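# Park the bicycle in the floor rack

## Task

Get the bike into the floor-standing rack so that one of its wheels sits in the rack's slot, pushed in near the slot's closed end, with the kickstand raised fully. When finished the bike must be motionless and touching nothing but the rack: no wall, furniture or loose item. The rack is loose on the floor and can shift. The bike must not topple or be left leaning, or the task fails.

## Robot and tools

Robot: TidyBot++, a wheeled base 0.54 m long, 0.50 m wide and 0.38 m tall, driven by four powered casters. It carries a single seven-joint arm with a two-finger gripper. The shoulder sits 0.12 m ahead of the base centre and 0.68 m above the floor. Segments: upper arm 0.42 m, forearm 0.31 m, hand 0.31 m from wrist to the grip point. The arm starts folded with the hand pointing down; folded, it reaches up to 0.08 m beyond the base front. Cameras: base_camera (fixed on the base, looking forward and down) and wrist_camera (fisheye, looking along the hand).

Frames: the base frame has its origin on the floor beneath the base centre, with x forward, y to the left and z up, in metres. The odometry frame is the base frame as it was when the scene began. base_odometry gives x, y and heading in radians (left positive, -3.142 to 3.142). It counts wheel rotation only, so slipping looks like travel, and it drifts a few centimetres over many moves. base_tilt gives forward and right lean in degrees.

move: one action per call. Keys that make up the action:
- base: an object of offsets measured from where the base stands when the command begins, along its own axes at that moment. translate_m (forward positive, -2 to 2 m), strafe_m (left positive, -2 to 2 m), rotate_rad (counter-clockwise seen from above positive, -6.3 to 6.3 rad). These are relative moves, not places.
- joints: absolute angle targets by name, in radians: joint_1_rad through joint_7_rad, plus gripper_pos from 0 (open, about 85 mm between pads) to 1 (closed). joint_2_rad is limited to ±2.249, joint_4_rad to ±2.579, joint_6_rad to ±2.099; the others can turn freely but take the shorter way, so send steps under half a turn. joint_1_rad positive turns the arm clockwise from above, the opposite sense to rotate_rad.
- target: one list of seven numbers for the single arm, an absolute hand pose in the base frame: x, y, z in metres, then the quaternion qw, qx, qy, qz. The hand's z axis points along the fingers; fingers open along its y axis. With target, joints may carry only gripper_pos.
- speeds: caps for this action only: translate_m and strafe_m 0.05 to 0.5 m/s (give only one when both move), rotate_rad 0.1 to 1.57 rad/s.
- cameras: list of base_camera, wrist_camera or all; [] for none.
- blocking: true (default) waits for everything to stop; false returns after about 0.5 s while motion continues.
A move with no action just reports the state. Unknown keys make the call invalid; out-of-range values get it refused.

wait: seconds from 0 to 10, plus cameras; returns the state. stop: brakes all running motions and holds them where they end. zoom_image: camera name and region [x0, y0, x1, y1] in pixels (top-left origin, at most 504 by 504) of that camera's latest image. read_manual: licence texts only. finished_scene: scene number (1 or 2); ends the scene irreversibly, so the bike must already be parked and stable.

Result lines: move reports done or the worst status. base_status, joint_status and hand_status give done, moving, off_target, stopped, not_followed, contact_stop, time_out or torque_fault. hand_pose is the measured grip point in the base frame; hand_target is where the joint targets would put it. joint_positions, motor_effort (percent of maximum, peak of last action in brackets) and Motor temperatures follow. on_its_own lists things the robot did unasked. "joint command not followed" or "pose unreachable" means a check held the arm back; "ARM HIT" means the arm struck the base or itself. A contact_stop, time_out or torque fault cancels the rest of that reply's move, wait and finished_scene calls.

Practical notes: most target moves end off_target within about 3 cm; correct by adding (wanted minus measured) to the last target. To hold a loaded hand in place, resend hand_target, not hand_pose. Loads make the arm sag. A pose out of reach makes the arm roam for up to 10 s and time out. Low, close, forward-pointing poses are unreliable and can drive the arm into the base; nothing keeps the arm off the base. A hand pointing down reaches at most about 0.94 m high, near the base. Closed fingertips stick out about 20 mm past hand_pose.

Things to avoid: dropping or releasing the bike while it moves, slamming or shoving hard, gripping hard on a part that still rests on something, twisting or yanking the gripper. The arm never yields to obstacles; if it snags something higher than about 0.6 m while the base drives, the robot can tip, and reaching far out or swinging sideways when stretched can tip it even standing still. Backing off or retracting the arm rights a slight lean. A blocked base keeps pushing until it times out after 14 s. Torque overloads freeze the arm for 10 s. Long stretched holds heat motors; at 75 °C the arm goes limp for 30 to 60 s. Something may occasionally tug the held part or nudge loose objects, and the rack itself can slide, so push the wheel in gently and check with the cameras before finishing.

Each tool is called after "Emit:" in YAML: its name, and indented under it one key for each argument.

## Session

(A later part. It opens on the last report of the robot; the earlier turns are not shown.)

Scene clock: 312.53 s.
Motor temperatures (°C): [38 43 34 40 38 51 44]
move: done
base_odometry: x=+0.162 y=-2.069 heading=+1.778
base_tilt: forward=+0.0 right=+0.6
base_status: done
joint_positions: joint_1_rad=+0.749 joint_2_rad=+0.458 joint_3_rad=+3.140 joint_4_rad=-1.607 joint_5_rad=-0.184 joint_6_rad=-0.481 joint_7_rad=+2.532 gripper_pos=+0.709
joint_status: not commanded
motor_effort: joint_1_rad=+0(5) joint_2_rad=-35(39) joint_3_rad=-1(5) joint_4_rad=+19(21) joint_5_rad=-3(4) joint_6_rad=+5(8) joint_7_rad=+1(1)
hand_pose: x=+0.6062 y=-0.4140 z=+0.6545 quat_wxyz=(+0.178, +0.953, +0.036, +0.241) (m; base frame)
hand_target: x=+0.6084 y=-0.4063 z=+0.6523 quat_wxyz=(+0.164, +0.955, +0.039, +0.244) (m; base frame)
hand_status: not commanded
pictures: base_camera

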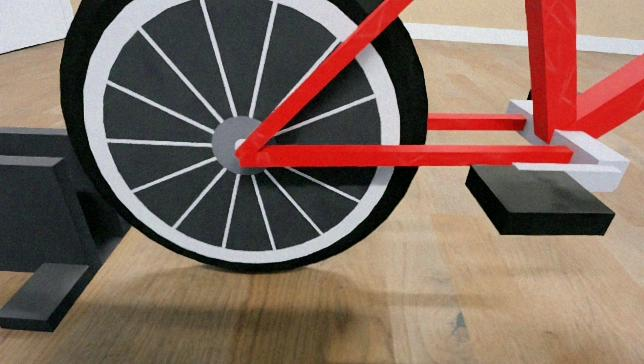

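Emit:
move:
  base: {"strafe_m":0.08,"translate_m":0.002}
  speeds: {"strafe_m":0.1}
  cameras: ["base_camera"]

Emit:
zoom_image:
  camera: "base_camera"
  region: [0, 100, 240, 340]

Scene clock: 314.17 s.
Motor temperatures (°C): [38 43 34 40 38 51 44]
move: done
base_odometry: x=+0.084 y=-2.084 heading=+1.778
base_tilt: forward=+0.0 right=+0.6
base_status: done
joint_positions: joint_1_rad=+0.779 joint_2_rad=+0.464 joint_3_rad=+3.162 joint_4_rad=-1.598 joint_5_rad=-0.184 joint_6_rad=-0.480 joint_7_rad=+2.532 gripper_pos=+0.709
joint_status: not commanded
motor_effort: joint_1_rad=-6(10) joint_2_rad=-36(41) joint_3_rad=-5(9) joint_4_rad=+16(19) joint_5_rad=-3(4) joint_6_rad=+2(5) joint_7_rad=+1(2)
hand_pose: x=+0.5875 y=-0.4404 z=+0.6547 quat_wxyz=(+0.188, +0.954, +0.014, +0.234) (m; base frame)
hand_target: x=+0.6084 y=-0.4063 z=+0.6523 quat_wxyz=(+0.164, +0.955, +0.039, +0.244) (m; base frame)
hand_status: not commanded
pictures: base_camera

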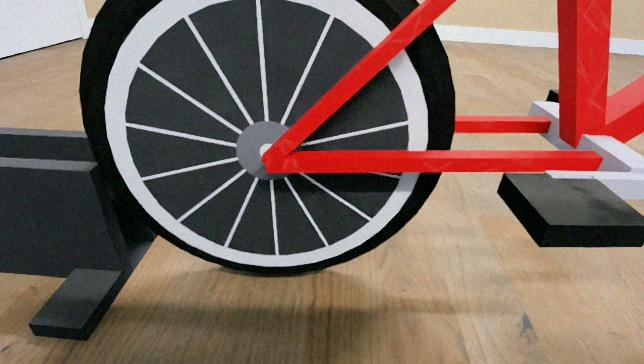

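Scaled by 2.100.

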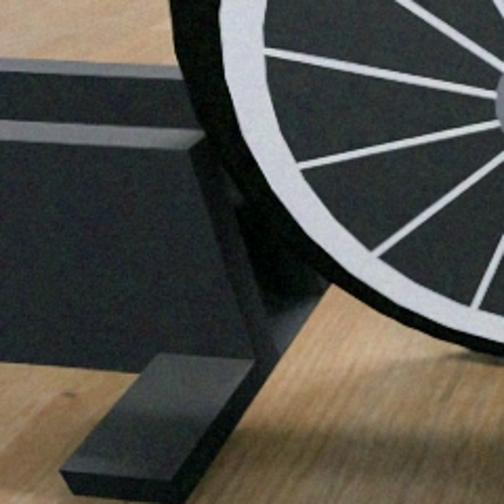

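Emit:
zoom_image:
  camera: "base_camera"
  region: [60, 130, 180, 270]

Scaled by 3.600.

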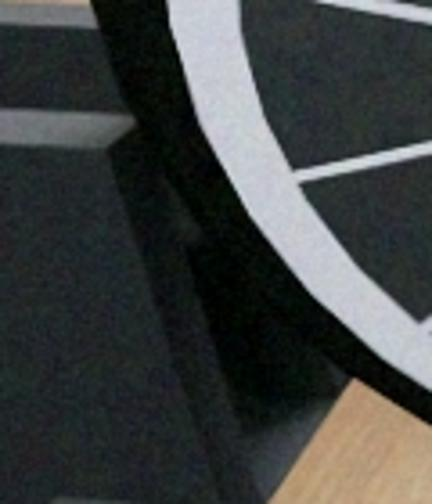

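Emit:
move:
  base: {"strafe_m":-0.055,"translate_m":0.0}
  speeds: {"strafe_m":0.1}
  cameras: []

Emit:
move:
  base: {"translate_m":0.06}
  speeds: {"translate_m":0.1}
  cameras: ["base_camera"]

Emit:
zoom_image:
  camera: "base_camera"
  region: [0, 100, 240, 340]

Scene clock: 316.53 s.
Motor temperatures (°C): [38 43 34 40 38 51 44]
move: done
base_odometry: x=+0.137 y=-2.073 heading=+1.778
base_tilt: forward=+0.0 right=+0.6
base_status: done
joint_positions: joint_1_rad=+0.761 joint_2_rad=+0.462 joint_3_rad=+3.151 joint_4_rad=-1.601 joint_5_rad=-0.184 joint_6_rad=-0.482 joint_7_rad=+2.535 gripper_pos=+0.709
joint_status: not commanded
motor_effort: joint_1_rad=-1(5) joint_2_rad=-35(39) joint_3_rad=-1(5) joint_4_rad=+18(20) joint_5_rad=-3(5) joint_6_rad=+5(6) joint_7_rad=+0(1)
hand_pose: x=+0.5987 y=-0.4258 z=+0.6547 quat_wxyz=(+0.183, +0.954, +0.028, +0.238) (m; base frame)
hand_target: x=+0.6084 y=-0.4063 z=+0.6523 quat_wxyz=(+0.164, +0.955, +0.039, +0.244) (m; base frame)
hand_status: not commanded
pictures: none
No camera images: "cameras" was empty.

Scene clock: 317.70 s.
Motor temperatures (°C): [38 43 34 40 38 51 44]
move: done
base_odometry: x=+0.125 y=-2.014 heading=+1.778
base_tilt: forward=+0.0 right=+0.6
base_status: done
joint_positions: joint_1_rad=+0.757 joint_2_rad=+0.462 joint_3_rad=+3.151 joint_4_rad=-1.605 joint_5_rad=-0.184 joint_6_rad=-0.483 joint_7_rad=+2.540 gripper_pos=+0.709
joint_status: not commanded
motor_effort: joint_1_rad=-1(4) joint_2_rad=-35(38) joint_3_rad=-2(4) joint_4_rad=+19(22) joint_5_rad=-5(7) joint_6_rad=+7(9) joint_7_rad=-1(1)
hand_pose: x=+0.5993 y=-0.4225 z=+0.6528 quat_wxyz=(+0.181, +0.954, +0.033, +0.236) (m; base frame)
hand_target: x=+0.6084 y=-0.4063 z=+0.6523 quat_wxyz=(+0.164, +0.955, +0.039, +0.244) (m; base frame)
hand_status: not commanded
pictures: base_camera

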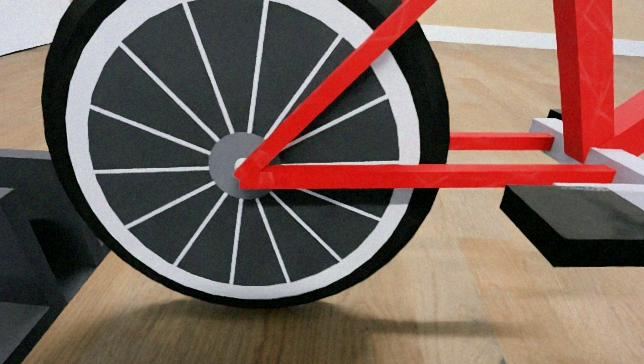

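Scaled by 2.100.

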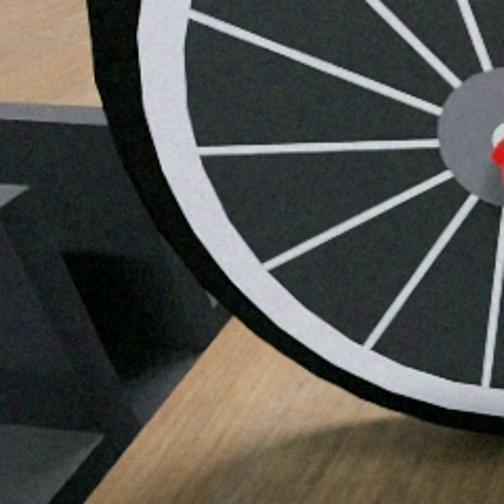

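Emit:
move:
  base: {"strafe_m":0.09,"translate_m":0.003}
  speeds: {"strafe_m":0.1}
  cameras: ["base_camera"]

Emit:
zoom_image:
  camera: "base_camera"
  region: [0, 120, 240, 360]

Scene clock: 319.53 s.
Motor temperatures (°C): [38 43 34 40 38 51 44]
move: done
base_odometry: x=+0.036 y=-2.029 heading=+1.778
base_tilt: forward=+0.0 right=+0.6
base_status: done
joint_positions: joint_1_rad=+0.744 joint_2_rad=+0.461 joint_3_rad=+3.145 joint_4_rad=-1.605 joint_5_rad=-0.184 joint_6_rad=-0.490 joint_7_rad=+2.543 gripper_pos=+0.709
joint_status: not commanded
motor_effort: joint_1_rad=+0(4) joint_2_rad=-34(39) joint_3_rad=-2(5) joint_4_rad=+17(20) joint_5_rad=-5(7) joint_6_rad=+5(7) joint_7_rad=-1(1)
hand_pose: x=+0.6054 y=-0.4123 z=+0.6519 quat_wxyz=(+0.176, +0.955, +0.042, +0.236) (m; base frame)
hand_target: x=+0.6084 y=-0.4063 z=+0.6523 quat_wxyz=(+0.164, +0.955, +0.039, +0.244) (m; base frame)
hand_status: not commanded
pictures: base_camera

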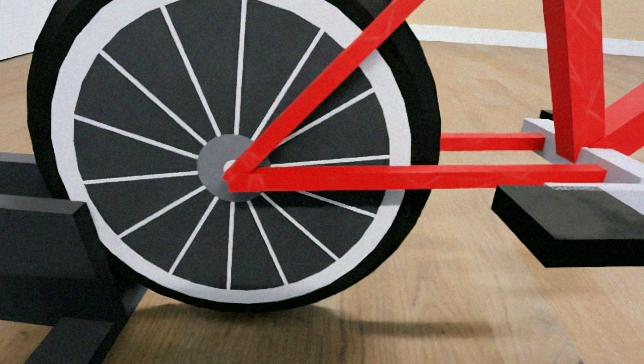

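Scaled by 2.100.

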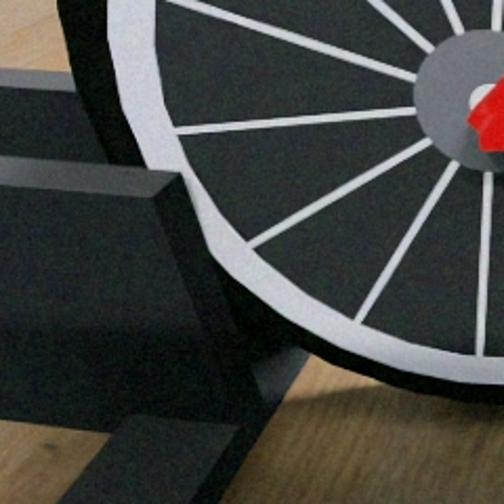

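Emit:
move:
  base: {"strafe_m":0.07,"translate_m":0.002}
  speeds: {"strafe_m":0.1}
  cameras: ["base_camera"]

Emit:
zoom_image:
  camera: "base_camera"
  region: [0, 120, 240, 360]

Scene clock: 320.93 s.
Motor temperatures (°C): [38 43 34 40 38 51 44]
move: done
base_odometry: x=-0.033 y=-2.042 heading=+1.778
base_tilt: forward=+0.0 right=+0.6
base_status: done
joint_positions: joint_1_rad=+0.750 joint_2_rad=+0.465 joint_3_rad=+3.146 joint_4_rad=-1.600 joint_5_rad=-0.185 joint_6_rad=-0.487 joint_7_rad=+2.543 gripper_pos=+0.709
joint_status: not commanded
motor_effort: joint_1_rad=-1(5) joint_2_rad=-35(40) joint_3_rad=-3(5) joint_4_rad=+18(21) joint_5_rad=-6(7) joint_6_rad=+5(7) joint_7_rad=-1(1)
hand_pose: x=+0.6044 y=-0.4177 z=+0.6521 quat_wxyz=(+0.178, +0.954, +0.039, +0.237) (m; base frame)
hand_target: x=+0.6084 y=-0.4063 z=+0.6523 quat_wxyz=(+0.164, +0.955, +0.039, +0.244) (m; base frame)
hand_status: not commanded
pictures: base_camera

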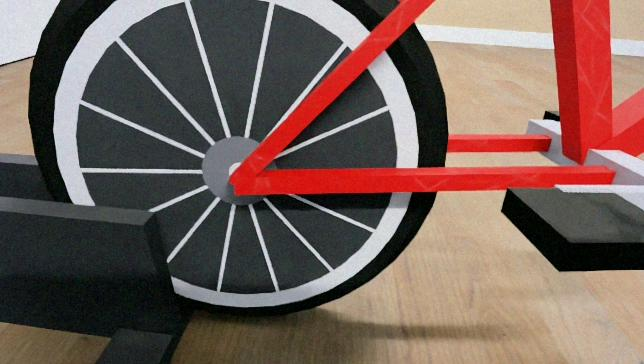

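Scaled by 2.100.

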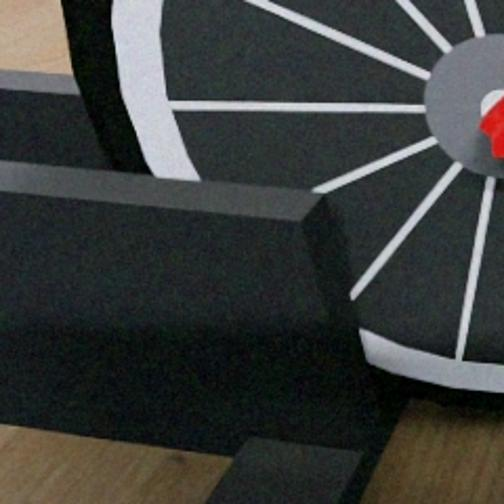

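Emit:
move:
  base: {"strafe_m":0.05,"translate_m":-0.045}
  speeds: {"strafe_m":0.1}
  cameras: ["base_camera"]

Emit:
zoom_image:
  camera: "base_camera"
  region: [0, 100, 240, 340]

Scene clock: 322.33 s.
Motor temperatures (°C): [38 43 34 40 38 51 44]
move: done
base_odometry: x=-0.073 y=-2.096 heading=+1.778
base_tilt: forward=+0.0 right=+0.6
base_status: done
joint_positions: joint_1_rad=+0.782 joint_2_rad=+0.474 joint_3_rad=+3.164 joint_4_rad=-1.584 joint_5_rad=-0.190 joint_6_rad=-0.475 joint_7_rad=+2.543 gripper_pos=+0.709
joint_status: not commanded
motor_effort: joint_1_rad=-6(9) joint_2_rad=-37(42) joint_3_rad=-5(9) joint_4_rad=+13(17) joint_5_rad=-2(6) joint_6_rad=-1(5) joint_7_rad=+1(2)
hand_pose: x=+0.5906 y=-0.4471 z=+0.6556 quat_wxyz=(+0.193, +0.952, +0.015, +0.237) (m; base frame)
hand_target: x=+0.6084 y=-0.4063 z=+0.6523 quat_wxyz=(+0.164, +0.955, +0.039, +0.244) (m; base frame)
hand_status: not commanded
pictures: base_camera

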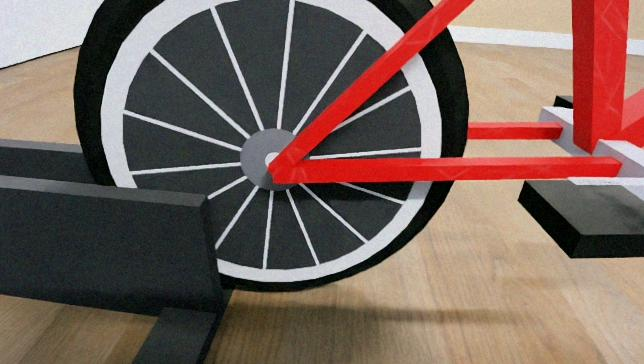

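Scaled by 2.100.

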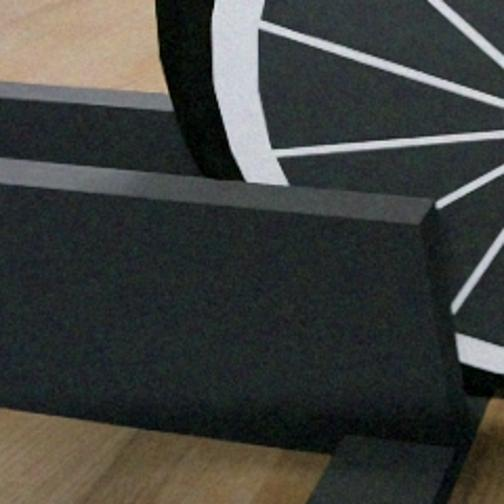

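Emit:
move:
  base: {"strafe_m":0.04,"translate_m":-0.01}
  speeds: {"strafe_m":0.08}
  cameras: ["base_camera"]

Emit:
zoom_image:
  camera: "base_camera"
  region: [0, 100, 340, 364]

Scene clock: 323.67 s.
Motor temperatures (°C): [38 43 34 40 38 51 44]
move: done
base_odometry: x=-0.110 y=-2.114 heading=+1.778
base_tilt: forward=+0.0 right=+0.7
base_status: done
joint_positions: joint_1_rad=+0.815 joint_2_rad=+0.493 joint_3_rad=+3.186 joint_4_rad=-1.561 joint_5_rad=-0.190 joint_6_rad=-0.458 joint_7_rad=+2.543 gripper_pos=+0.709
joint_status: not commanded
motor_effort: joint_1_rad=-12(15) joint_2_rad=-43(47) joint_3_rad=-10(13) joint_4_rad=+8(13) joint_5_rad=-1(4) joint_6_rad=-5(7) joint_7_rad=+4(5)
hand_pose: x=+0.5742 y=-0.4821 z=+0.6563 quat_wxyz=(+0.210, +0.949, -0.009, +0.233) (m; base frame)
hand_target: x=+0.6084 y=-0.4063 z=+0.6523 quat_wxyz=(+0.164, +0.955, +0.039, +0.244) (m; base frame)
hand_status: not commanded
pictures: base_camera

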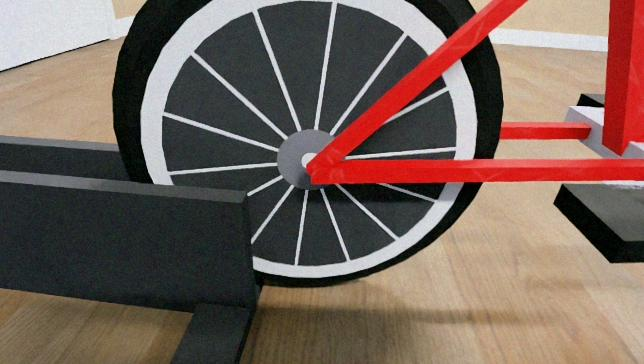

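Scaled by 1.482.

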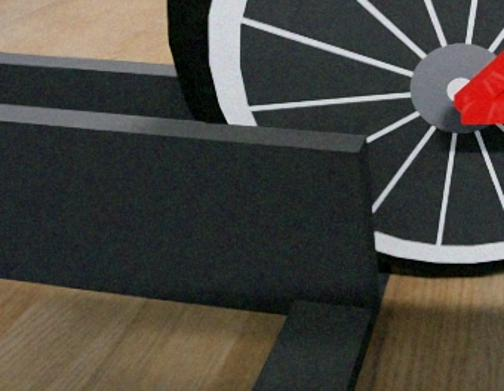

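Emit:
move:
  base: {"strafe_m":0.03,"translate_m":0.005}
  speeds: {"strafe_m":0.08}
  cameras: ["base_camera"]

Scene clock: 325.70 s.
Motor temperatures (°C): [38 43 34 40 38 51 44]
move: done
base_odometry: x=-0.140 y=-2.115 heading=+1.778
base_tilt: forward=+0.0 right=+0.6
base_status: done
joint_positions: joint_1_rad=+0.782 joint_2_rad=+0.481 joint_3_rad=+3.169 joint_4_rad=-1.580 joint_5_rad=-0.191 joint_6_rad=-0.456 joint_7_rad=+2.543 gripper_pos=+0.709
joint_status: not commanded
motor_effort: joint_1_rad=-6(18) joint_2_rad=-36(49) joint_3_rad=-6(14) joint_4_rad=+16(16) joint_5_rad=-3(5) joint_6_rad=+2(8) joint_7_rad=+1(5)
hand_pose: x=+0.5924 y=-0.4541 z=+0.6562 quat_wxyz=(+0.200, +0.950, +0.013, +0.240) (m; base frame)
hand_target: x=+0.6084 y=-0.4063 z=+0.6523 quat_wxyz=(+0.164, +0.955, +0.039, +0.244) (m; base frame)
hand_status: not commanded
pictures: base_camera

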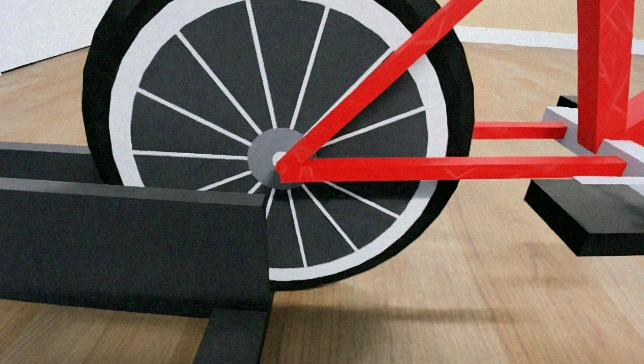

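Emit:
move:
  base: {"strafe_m":0.05,"translate_m":0.002}
  speeds: {"strafe_m":0.08}
  cameras: ["base_camera"]

Scene clock: 327.23 s.
Motor temperatures (°C): [38 43 34 40 38 51 44]
move: done
base_odometry: x=-0.189 y=-2.124 heading=+1.778
base_tilt: forward=+0.0 right=+0.6
base_status: done
joint_positions: joint_1_rad=+0.782 joint_2_rad=+0.480 joint_3_rad=+3.168 joint_4_rad=-1.582 joint_5_rad=-0.191 joint_6_rad=-0.455 joint_7_rad=+2.544 gripper_pos=+0.709
joint_status: not commanded
motor_effort: joint_1_rad=-7(14) joint_2_rad=-36(45) joint_3_rad=-7(11) joint_4_rad=+15(16) joint_5_rad=-3(5) joint_6_rad=+1(5) joint_7_rad=+1(3)
hand_pose: x=+0.5924 y=-0.4537 z=+0.6563 quat_wxyz=(+0.200, +0.950, +0.013, +0.240) (m; base frame)
hand_target: x=+0.6084 y=-0.4063 z=+0.6523 quat_wxyz=(+0.164, +0.955, +0.039, +0.244) (m; base frame)
hand_status: not commanded
pictures: base_camera

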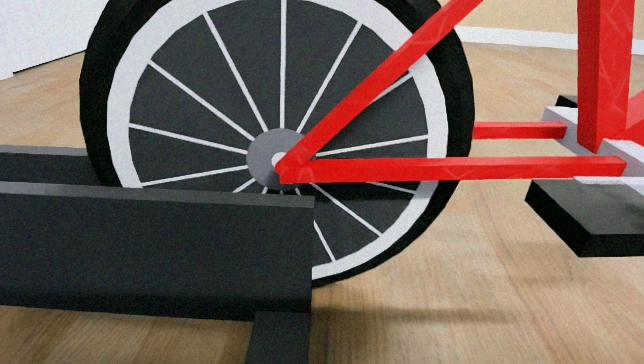

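Emit:
move:
  base: {"strafe_m":0.05,"translate_m":0.002}
  speeds: {"strafe_m":0.1}

Scene clock: 330.67 s.
Motor temperatures (°C): [38 43 34 40 38 51 44]
move: done
base_odometry: x=-0.239 y=-2.132 heading=+1.778
base_tilt: forward=+0.0 right=+0.7
base_status: done
joint_positions: joint_1_rad=+0.778 joint_2_rad=+0.481 joint_3_rad=+3.165 joint_4_rad=-1.581 joint_5_rad=-0.191 joint_6_rad=-0.455 joint_7_rad=+2.544 gripper_pos=+0.709
joint_status: not commanded
motor_effort: joint_1_rad=-6(13) joint_2_rad=-36(44) joint_3_rad=-6(11) joint_4_rad=+16(17) joint_5_rad=-3(5) joint_6_rad=+2(4) joint_7_rad=+1(3)
hand_pose: x=+0.5953 y=-0.4511 z=+0.6562 quat_wxyz=(+0.199, +0.950, +0.016, +0.241) (m; base frame)
hand_target: x=+0.6084 y=-0.4063 z=+0.6523 quat_wxyz=(+0.164, +0.955, +0.039, +0.244) (m; base frame)
hand_status: not commanded
pictures: base_camera, wrist_camera
camera_calibration:
wrist_camera: T_world_to_cam=[[-0.0612178, -0.911691, 0.406289, -0.647916], [-0.902491, -0.123308, -0.41268, 0.807092], [0.426335, -0.391936, -0.815245, 0.246098], [0, 0, 0, 1]] pos_world=[0.58381, -0.394724, 0.796942]

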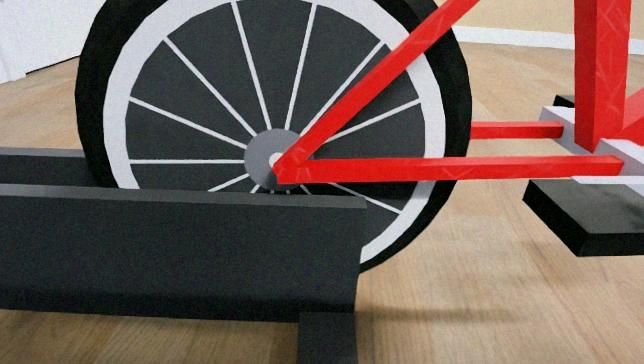

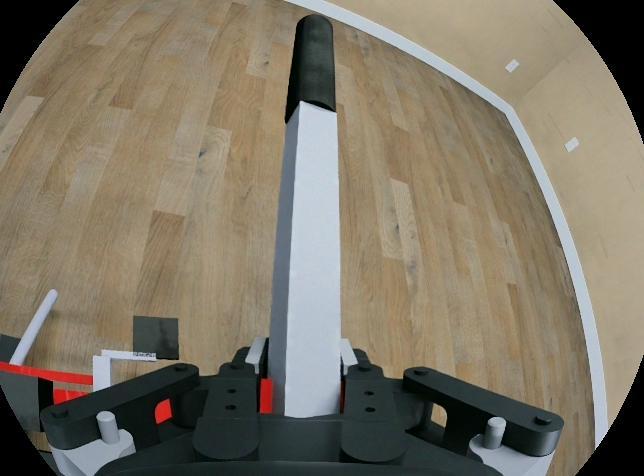

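Emit:
move:
  base: {"strafe_m":0.05,"translate_m":0.002}
  speeds: {"strafe_m":0.1}
  cameras: ["base_camera"]

Emit:
move:
  base: {"strafe_m":0.05,"translate_m":0.002}
  speeds: {"strafe_m":0.1}
  cameras: ["base_camera"]

Scene clock: 332.03 s.
Motor temperatures (°C): [38 43 34 40 38 51 44]
move: done
base_odometry: x=-0.288 y=-2.140 heading=+1.778
base_tilt: forward=+0.0 right=+0.6
base_status: done
joint_positions: joint_1_rad=+0.775 joint_2_rad=+0.481 joint_3_rad=+3.162 joint_4_rad=-1.581 joint_5_rad=-0.191 joint_6_rad=-0.454 joint_7_rad=+2.544 gripper_pos=+0.709
joint_status: not commanded
motor_effort: joint_1_rad=-5(12) joint_2_rad=-36(44) joint_3_rad=-5(10) joint_4_rad=+16(17) joint_5_rad=-4(5) joint_6_rad=+2(4) joint_7_rad=+1(3)
hand_pose: x=+0.5983 y=-0.4481 z=+0.6562 quat_wxyz=(+0.198, +0.950, +0.018, +0.242) (m; base frame)
hand_target: x=+0.6084 y=-0.4063 z=+0.6523 quat_wxyz=(+0.164, +0.955, +0.039, +0.244) (m; base frame)
hand_status: not commanded
pictures: base_camera

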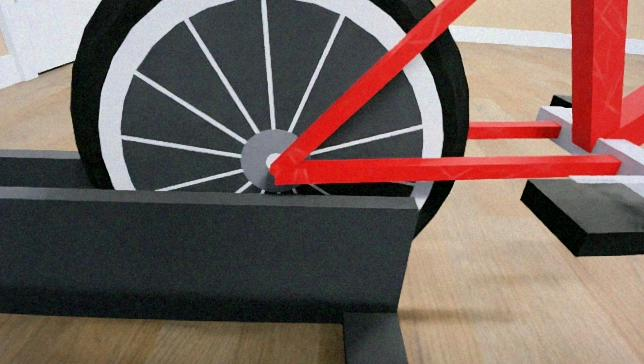

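Scene clock: 333.27 s.
Motor temperatures (°C): [38 44 34 40 38 51 44]
move: done
base_odometry: x=-0.337 y=-2.148 heading=+1.778
base_tilt: forward=+0.0 right=+0.6
base_status: done
joint_positions: joint_1_rad=+0.782 joint_2_rad=+0.484 joint_3_rad=+3.166 joint_4_rad=-1.577 joint_5_rad=-0.191 joint_6_rad=-0.452 joint_7_rad=+2.544 gripper_pos=+0.709
joint_status: not commanded
motor_effort: joint_1_rad=-6(12) joint_2_rad=-37(45) joint_3_rad=-6(10) joint_4_rad=+15(16) joint_5_rad=-2(5) joint_6_rad=+1(5) joint_7_rad=+2(3)
hand_pose: x=+0.5949 y=-0.4548 z=+0.6563 quat_wxyz=(+0.201, +0.949, +0.013, +0.242) (m; base frame)
hand_target: x=+0.6084 y=-0.4063 z=+0.6523 quat_wxyz=(+0.164, +0.955, +0.039, +0.244) (m; base frame)
hand_status: not commanded
pictures: base_camera

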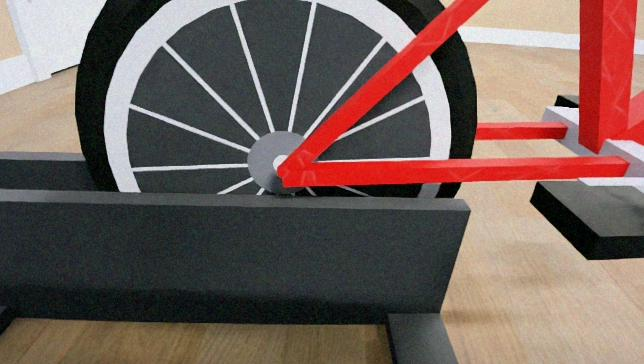

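Emit:
move:
  base: {"strafe_m":0.04,"translate_m":0.002}
  speeds: {"strafe_m":0.1}

Scene clock: 334.53 s.
Motor temperatures (°C): [38 44 34 40 38 51 44]
move: done
base_odometry: x=-0.377 y=-2.154 heading=+1.778
base_tilt: forward=+0.0 right=+0.6
base_status: done
joint_positions: joint_1_rad=+0.764 joint_2_rad=+0.477 joint_3_rad=+3.155 joint_4_rad=-1.585 joint_5_rad=-0.192 joint_6_rad=-0.457 joint_7_rad=+2.544 gripper_pos=+0.709
joint_status: not commanded
motor_effort: joint_1_rad=-2(12) joint_2_rad=-35(44) joint_3_rad=-2(10) joint_4_rad=+17(17) joint_5_rad=-4(4) joint_6_rad=+3(5) joint_7_rad=+0(3)
hand_pose: x=+0.6044 y=-0.4377 z=+0.6561 quat_wxyz=(+0.193, +0.950, +0.026, +0.244) (m; base frame)
hand_target: x=+0.6084 y=-0.4063 z=+0.6523 quat_wxyz=(+0.164, +0.955, +0.039, +0.244) (m; base frame)
hand_status: not commanded
pictures: base_camera, wrist_camera
camera_calibration:
wrist_camera: T_world_to_cam=[[-0.0394871, -0.915407, 0.400588, -0.646106], [-0.898815, -0.142608, -0.41448, 0.807391], [0.436545, -0.376421, -0.817151, 0.249214], [0, 0, 0, 1]] pos_world=[0.59139, -0.3825, 0.797115]

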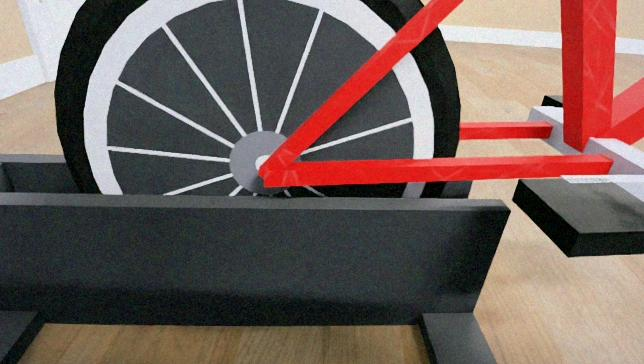

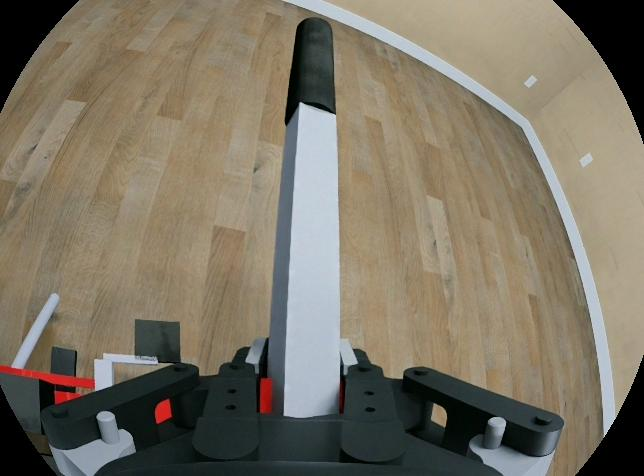

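Emit:
move:
  base: {"strafe_m":0.05,"translate_m":0.002}
  speeds: {"strafe_m":0.1}

Scene clock: 336.03 s.
Motor temperatures (°C): [38 44 34 40 38 51 44]
move: done
base_odometry: x=-0.426 y=-2.162 heading=+1.778
base_tilt: forward=+0.0 right=+0.6
base_status: done
joint_positions: joint_1_rad=+0.758 joint_2_rad=+0.474 joint_3_rad=+3.151 joint_4_rad=-1.589 joint_5_rad=-0.192 joint_6_rad=-0.461 joint_7_rad=+2.545 gripper_pos=+0.709
joint_status: not commanded
motor_effort: joint_1_rad=-1(11) joint_2_rad=-35(44) joint_3_rad=-2(9) joint_4_rad=+17(18) joint_5_rad=-4(6) joint_6_rad=+3(4) joint_7_rad=+0(3)
hand_pose: x=+0.6068 y=-0.4316 z=+0.6560 quat_wxyz=(+0.190, +0.950, +0.031, +0.244) (m; base frame)
hand_target: x=+0.6084 y=-0.4063 z=+0.6523 quat_wxyz=(+0.164, +0.955, +0.039, +0.244) (m; base frame)
hand_status: not commanded
pictures: base_camera, wrist_camera
camera_calibration:
wrist_camera: T_world_to_cam=[[-0.0297279, -0.917455, 0.396726, -0.644589], [-0.897962, -0.149831, -0.413781, 0.806282], [0.439068, -0.368546, -0.819386, 0.253743], [0, 0, 0, 1]] pos_world=[0.593438, -0.377059, 0.797264]

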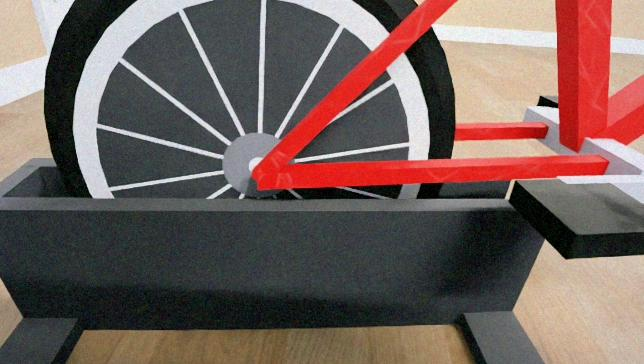

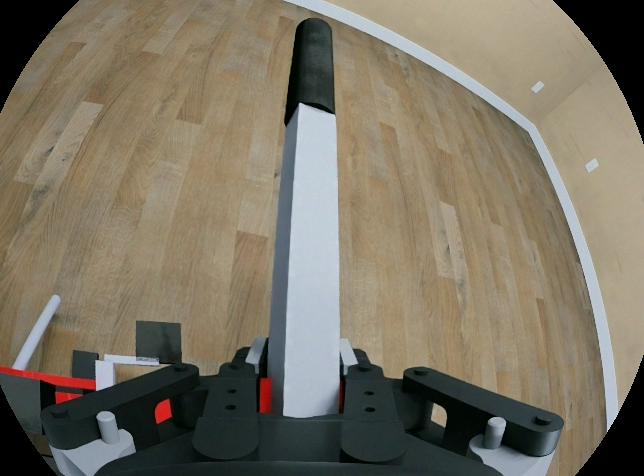

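Emit:
zoom_image:
  camera: "base_camera"
  region: [0, 120, 160, 240]

Scaled by 3.150.

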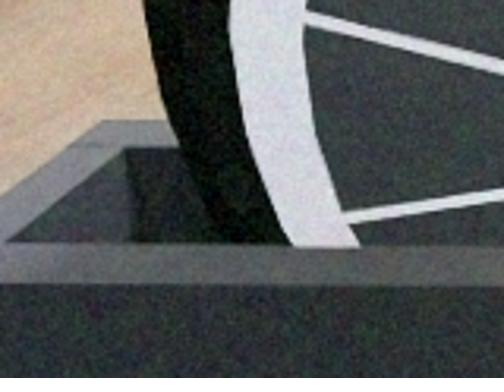

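Emit:
move:
  base: {"strafe_m":0.03,"translate_m":0.001}
  speeds: {"strafe_m":0.08}

Emit:
zoom_image:
  camera: "base_camera"
  region: [0, 120, 160, 240]

Scene clock: 337.10 s.
Motor temperatures (°C): [38 44 34 40 38 51 44]
move: done
base_odometry: x=-0.456 y=-2.167 heading=+1.778
base_tilt: forward=+0.0 right=+0.6
base_status: done
joint_positions: joint_1_rad=+0.780 joint_2_rad=+0.481 joint_3_rad=+3.163 joint_4_rad=-1.579 joint_5_rad=-0.192 joint_6_rad=-0.457 joint_7_rad=+2.545 gripper_pos=+0.709
joint_status: not commanded
motor_effort: joint_1_rad=-5(8) joint_2_rad=-41(43) joint_3_rad=-5(8) joint_4_rad=+13(17) joint_5_rad=-1(5) joint_6_rad=-2(4) joint_7_rad=+2(3)
hand_pose: x=+0.5957 y=-0.4509 z=+0.6566 quat_wxyz=(+0.198, +0.950, +0.016, +0.242) (m; base frame)
hand_target: x=+0.6084 y=-0.4063 z=+0.6523 quat_wxyz=(+0.164, +0.955, +0.039, +0.244) (m; base frame)
hand_status: not commanded
pictures: base_camera, wrist_camera
camera_calibration:
wrist_camera: T_world_to_cam=[[-0.0602883, -0.912334, 0.404984, -0.647784], [-0.902113, -0.123868, -0.41334, 0.807608], [0.427268, -0.390261, -0.81556, 0.246754], [0, 0, 0, 1]] pos_world=[0.58407, -0.394659, 0.797401]

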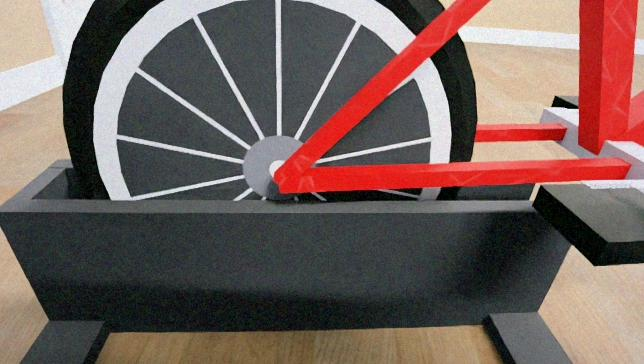

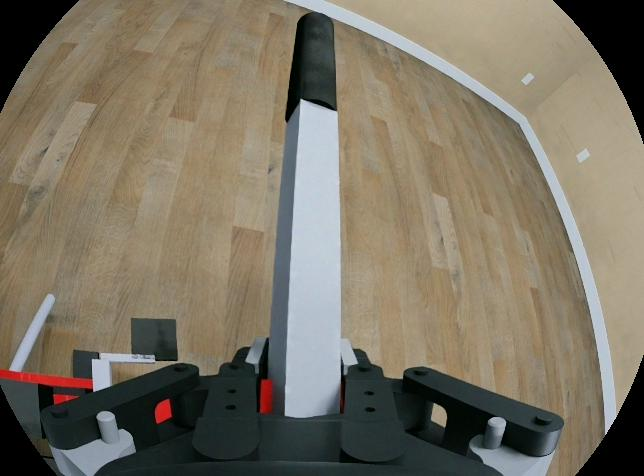

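Scaled by 3.150.

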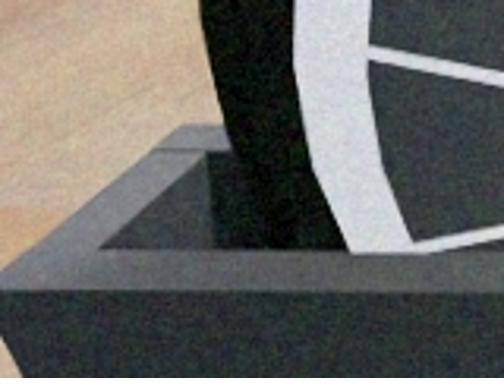

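Emit:
move:
  base: {"strafe_m":0.03,"translate_m":0.001}
  speeds: {"strafe_m":0.08}
  cameras: ["base_camera"]

Emit:
zoom_image:
  camera: "base_camera"
  region: [0, 120, 160, 240]

Scene clock: 338.40 s.
Motor temperatures (°C): [38 44 34 40 38 51 44]
move: done
base_odometry: x=-0.485 y=-2.172 heading=+1.778
base_tilt: forward=+0.0 right=+0.7
base_status: done
joint_positions: joint_1_rad=+0.765 joint_2_rad=+0.478 joint_3_rad=+3.155 joint_4_rad=-1.583 joint_5_rad=-0.192 joint_6_rad=-0.459 joint_7_rad=+2.546 gripper_pos=+0.709
joint_status: not commanded
motor_effort: joint_1_rad=-3(10) joint_2_rad=-36(46) joint_3_rad=-3(9) joint_4_rad=+16(17) joint_5_rad=-3(4) joint_6_rad=+3(6) joint_7_rad=+0(3)
hand_pose: x=+0.6044 y=-0.4380 z=+0.6561 quat_wxyz=(+0.193, +0.950, +0.026, +0.244) (m; base frame)
hand_target: x=+0.6084 y=-0.4063 z=+0.6523 quat_wxyz=(+0.164, +0.955, +0.039, +0.244) (m; base frame)
hand_status: not commanded
pictures: base_camera

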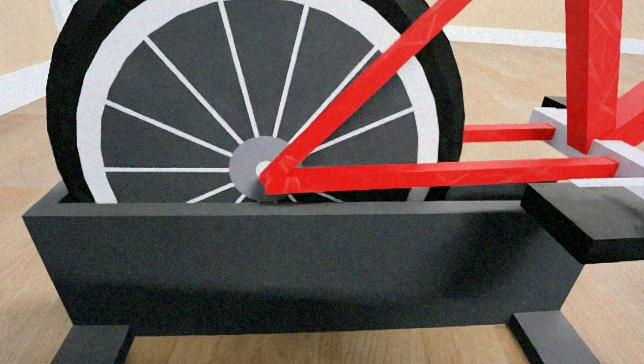

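Scaled by 3.150.

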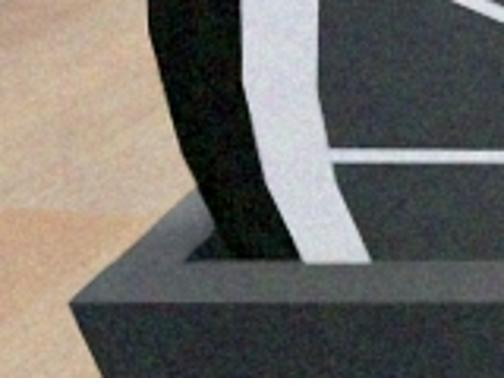

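Emit:
move:
  base: {"strafe_m":0.012,"translate_m":0.0}
  speeds: {"strafe_m":0.08}
  cameras: ["base_camera"]

Emit:
zoom_image:
  camera: "base_camera"
  region: [0, 0, 400, 364]

Scene clock: 339.53 s.
Motor temperatures (°C): [38 44 34 40 38 51 44]
move: done
base_odometry: x=-0.497 y=-2.174 heading=+1.778
base_tilt: forward=+0.0 right=+0.6
base_status: done
joint_positions: joint_1_rad=+0.778 joint_2_rad=+0.482 joint_3_rad=+3.163 joint_4_rad=-1.578 joint_5_rad=-0.194 joint_6_rad=-0.458 joint_7_rad=+2.546 gripper_pos=+0.709
joint_status: not commanded
motor_effort: joint_1_rad=-5(7) joint_2_rad=-40(43) joint_3_rad=-5(7) joint_4_rad=+13(15) joint_5_rad=-2(5) joint_6_rad=-1(3) joint_7_rad=+2(2)
hand_pose: x=+0.5969 y=-0.4499 z=+0.6565 quat_wxyz=(+0.197, +0.950, +0.016, +0.242) (m; base frame)
hand_target: x=+0.6084 y=-0.4063 z=+0.6523 quat_wxyz=(+0.164, +0.955, +0.039, +0.244) (m; base frame)
hand_status: not commanded
pictures: base_camera

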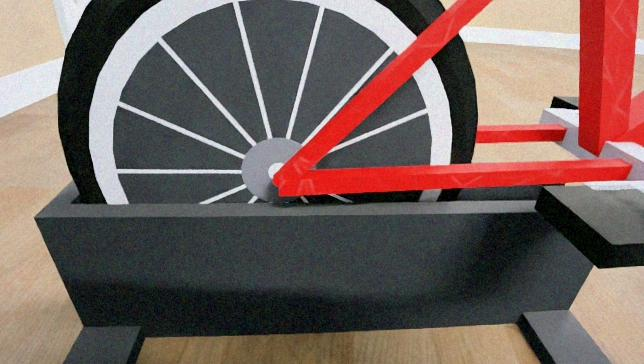

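Scaled by 1.260.

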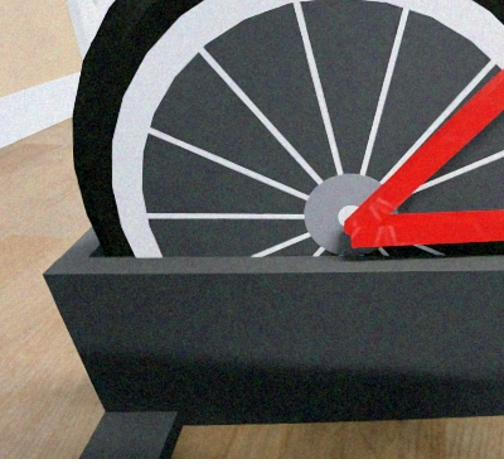

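Emit:
move:
  base: {"strafe_m":0.02,"translate_m":0.0}
  speeds: {"strafe_m":0.08}

Emit:
zoom_image:
  camera: "base_camera"
  region: [0, 120, 160, 240]

Scene clock: 340.40 s.
Motor temperatures (°C): [38 44 34 40 38 51 44]
move: done
base_odometry: x=-0.517 y=-2.178 heading=+1.778
base_tilt: forward=+0.0 right=+0.6
base_status: done
joint_positions: joint_1_rad=+0.797 joint_2_rad=+0.487 joint_3_rad=+3.175 joint_4_rad=-1.570 joint_5_rad=-0.194 joint_6_rad=-0.455 joint_7_rad=+2.546 gripper_pos=+0.709
joint_status: not commanded
motor_effort: joint_1_rad=-9(12) joint_2_rad=-41(46) joint_3_rad=-7(10) joint_4_rad=+12(14) joint_5_rad=-1(3) joint_6_rad=-2(5) joint_7_rad=+3(3)
hand_pose: x=+0.5857 y=-0.4667 z=+0.6567 quat_wxyz=(+0.205, +0.949, +0.003, +0.238) (m; base frame)
hand_target: x=+0.6084 y=-0.4063 z=+0.6523 quat_wxyz=(+0.164, +0.955, +0.039, +0.244) (m; base frame)
hand_status: not commanded
pictures: base_camera, wrist_camera
camera_calibration:
wrist_camera: T_world_to_cam=[[-0.0859876, -0.907707, 0.4107, -0.649437], [-0.905452, -0.10078, -0.412311, 0.808703], [0.415648, -0.407322, -0.813219, 0.242189], [0, 0, 0, 1]] pos_world=[0.575732, -0.409349, 0.797113]

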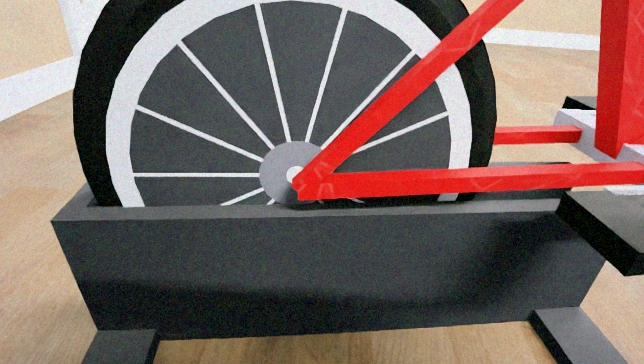

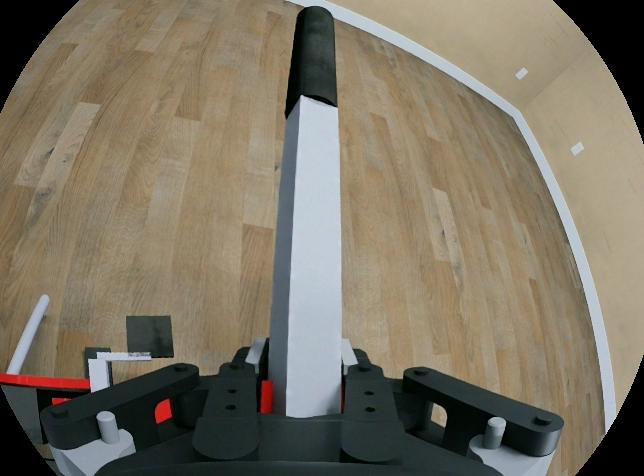

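Scaled by 3.150.

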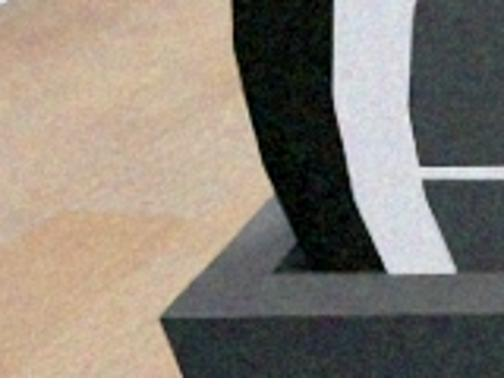

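Emit:
move:
  base: {"strafe_m":-0.05,"translate_m":0.0}
  speeds: {"strafe_m":0.08}

Scene clock: 341.67 s.
Motor temperatures (°C): [38 44 34 40 38 51 44]
move: done
base_odometry: x=-0.468 y=-2.168 heading=+1.778
base_tilt: forward=+0.0 right=+0.6
base_status: done
joint_positions: joint_1_rad=+0.759 joint_2_rad=+0.470 joint_3_rad=+3.151 joint_4_rad=-1.593 joint_5_rad=-0.194 joint_6_rad=-0.465 joint_7_rad=+2.546 gripper_pos=+0.709
joint_status: not commanded
motor_effort: joint_1_rad=+1(9) joint_2_rad=-34(42) joint_3_rad=+0(7) joint_4_rad=+18(20) joint_5_rad=-3(5) joint_6_rad=+4(5) joint_7_rad=+0(3)
hand_pose: x=+0.6051 y=-0.4298 z=+0.6560 quat_wxyz=(+0.188, +0.951, +0.030, +0.244) (m; base frame)
hand_target: x=+0.6084 y=-0.4063 z=+0.6523 quat_wxyz=(+0.164, +0.955, +0.039, +0.244) (m; base frame)
hand_status: not commanded
pictures: base_camera, wrist_camera
camera_calibration:
wrist_camera: T_world_to_cam=[[-0.0295754, -0.91902, 0.393099, -0.641405], [-0.898623, -0.147773, -0.413086, 0.80583], [0.437724, -0.365465, -0.821482, 0.258759], [0, 0, 0, 1]] pos_world=[0.591902, -0.375817, 0.797579]

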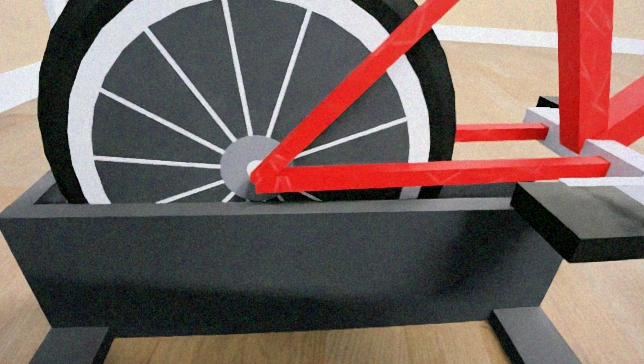

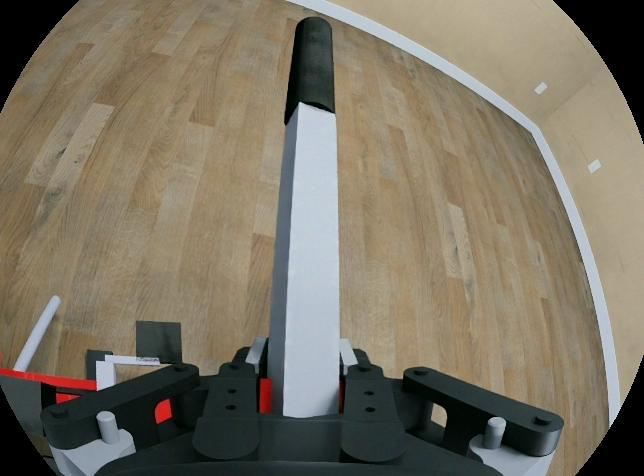

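Emit:
zoom_image:
  camera: "base_camera"
  region: [0, 120, 160, 240]

Scaled by 3.150.

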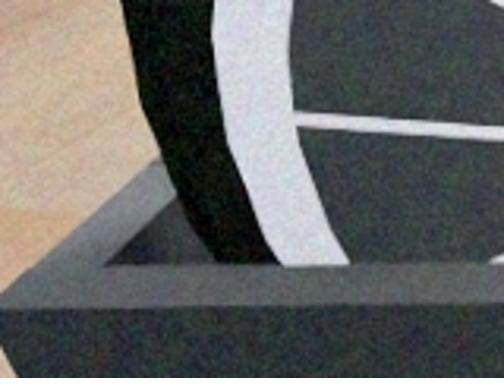

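Emit:
move:
  base: {"translate_m":-0.04}
  speeds: {"translate_m":0.06}

Scene clock: 343.33 s.
Motor temperatures (°C): [38 44 34 40 38 51 44]
move: done
base_odometry: x=-0.460 y=-2.208 heading=+1.778
base_tilt: forward=+0.0 right=+0.6
base_status: done
joint_positions: joint_1_rad=+0.760 joint_2_rad=+0.471 joint_3_rad=+3.149 joint_4_rad=-1.591 joint_5_rad=-0.194 joint_6_rad=-0.465 joint_7_rad=+2.546 gripper_pos=+0.709
joint_status: not commanded
motor_effort: joint_1_rad=-2(4) joint_2_rad=-37(42) joint_3_rad=-1(4) joint_4_rad=+15(18) joint_5_rad=+0(3) joint_6_rad=+1(4) joint_7_rad=+2(3)
hand_pose: x=+0.6057 y=-0.4302 z=+0.6561 quat_wxyz=(+0.188, +0.951, +0.030, +0.244) (m; base frame)
hand_target: x=+0.6084 y=-0.4063 z=+0.6523 quat_wxyz=(+0.164, +0.955, +0.039, +0.244) (m; base frame)
hand_status: not commanded
pictures: base_camera, wrist_camera
camera_calibration:
wrist_camera: T_world_to_cam=[[-0.0298437, -0.919102, 0.392888, -0.641534], [-0.898245, -0.147768, -0.41391, 0.80664], [0.438482, -0.365262, -0.821168, 0.257785], [0, 0, 0, 1]] pos_world=[0.59238, -0.376281, 0.797612]

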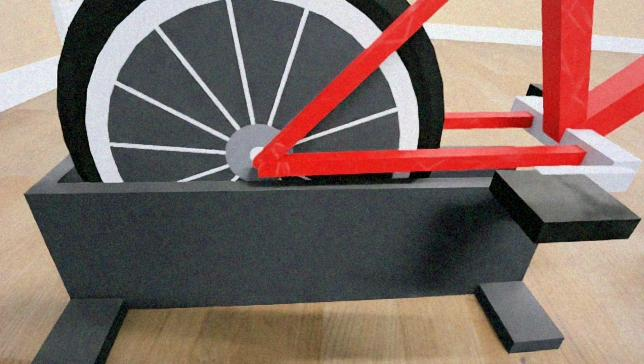

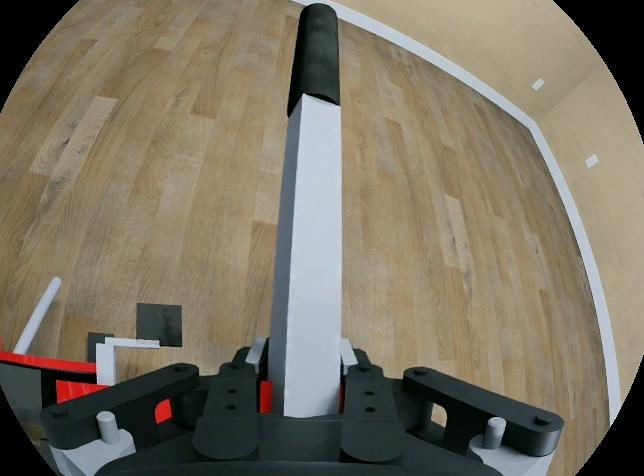

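Emit:
move:
  base: {"translate_m":-0.03}
  speeds: {"translate_m":0.06}

Scene clock: 344.40 s.
Motor temperatures (°C): [38 44 34 40 38 51 44]
move: done
base_odometry: x=-0.454 y=-2.237 heading=+1.777
base_tilt: forward=+0.0 right=+0.6
base_status: done
joint_positions: joint_1_rad=+0.762 joint_2_rad=+0.475 joint_3_rad=+3.149 joint_4_rad=-1.590 joint_5_rad=-0.194 joint_6_rad=-0.465 joint_7_rad=+2.546 gripper_pos=+0.709
joint_status: not commanded
motor_effort: joint_1_rad=-3(5) joint_2_rad=-40(43) joint_3_rad=-3(5) joint_4_rad=+16(18) joint_5_rad=-1(2) joint_6_rad=+1(2) joint_7_rad=+2(3)
hand_pose: x=+0.6051 y=-0.4315 z=+0.6543 quat_wxyz=(+0.187, +0.951, +0.029, +0.243) (m; base frame)
hand_target: x=+0.6084 y=-0.4063 z=+0.6523 quat_wxyz=(+0.164, +0.955, +0.039, +0.244) (m; base frame)
hand_status: not commanded
pictures: base_camera, wrist_camera
camera_calibration:
wrist_camera: T_world_to_cam=[[-0.0310593, -0.919669, 0.391465, -0.640636], [-0.899274, -0.145242, -0.412566, 0.806017], [0.436281, -0.364849, -0.822523, 0.258458], [0, 0, 0, 1]] pos_world=[0.592173, -0.377807, 0.795909]

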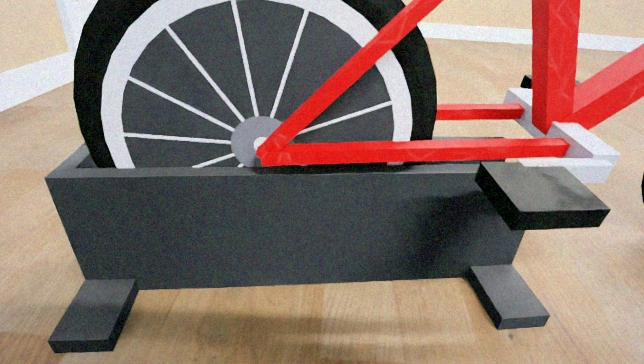

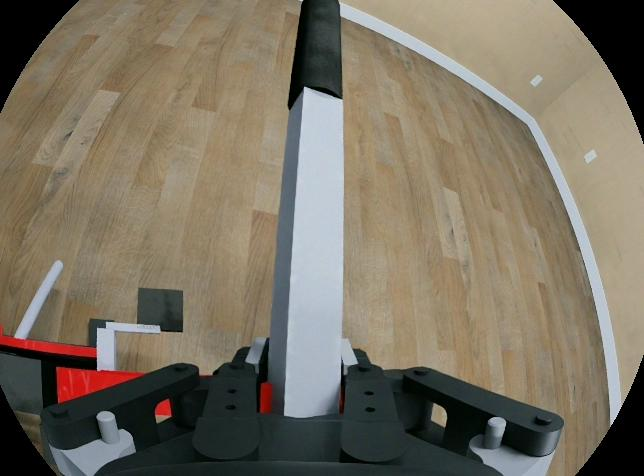

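Emit:
move:
  base: {"translate_m":-0.02}
  speeds: {"translate_m":0.06}

Scene clock: 345.30 s.
Motor temperatures (°C): [38 44 34 40 38 51 44]
move: done
base_odometry: x=-0.450 y=-2.257 heading=+1.777
base_tilt: forward=+0.0 right=+0.7
base_status: done
joint_positions: joint_1_rad=+0.762 joint_2_rad=+0.483 joint_3_rad=+3.149 joint_4_rad=-1.582 joint_5_rad=-0.194 joint_6_rad=-0.465 joint_7_rad=+2.546 gripper_pos=+0.710
joint_status: not commanded
motor_effort: joint_1_rad=-2(6) joint_2_rad=-41(45) joint_3_rad=-1(4) joint_4_rad=+12(15) joint_5_rad=+1(2) joint_6_rad=-2(4) joint_7_rad=+2(3)
hand_pose: x=+0.6076 y=-0.4332 z=+0.6531 quat_wxyz=(+0.187, +0.951, +0.029, +0.244) (m; base frame)
hand_target: x=+0.6084 y=-0.4063 z=+0.6523 quat_wxyz=(+0.164, +0.955, +0.039, +0.244) (m; base frame)
hand_status: not commanded
pictures: base_camera, wrist_camera
camera_calibration:
wrist_camera: T_world_to_cam=[[-0.0306505, -0.919568, 0.391735, -0.642056], [-0.898886, -0.146032, -0.413131, 0.807344], [0.437108, -0.364788, -0.822111, 0.254971], [0, 0, 0, 1]] pos_world=[0.594581, -0.379506, 0.794669]

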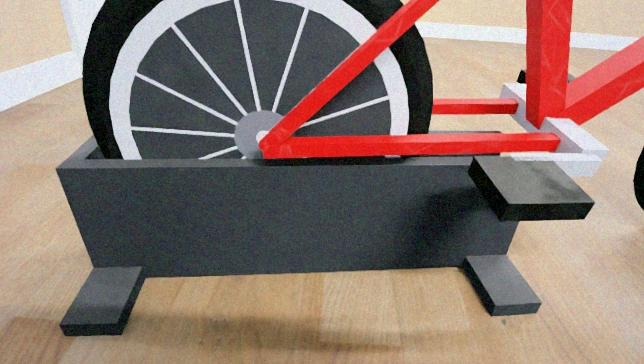

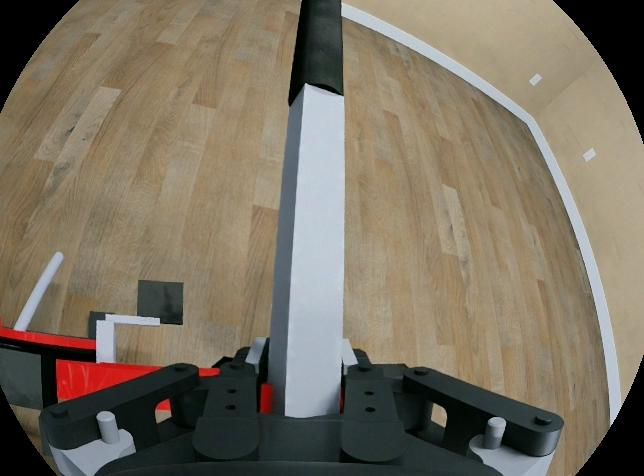

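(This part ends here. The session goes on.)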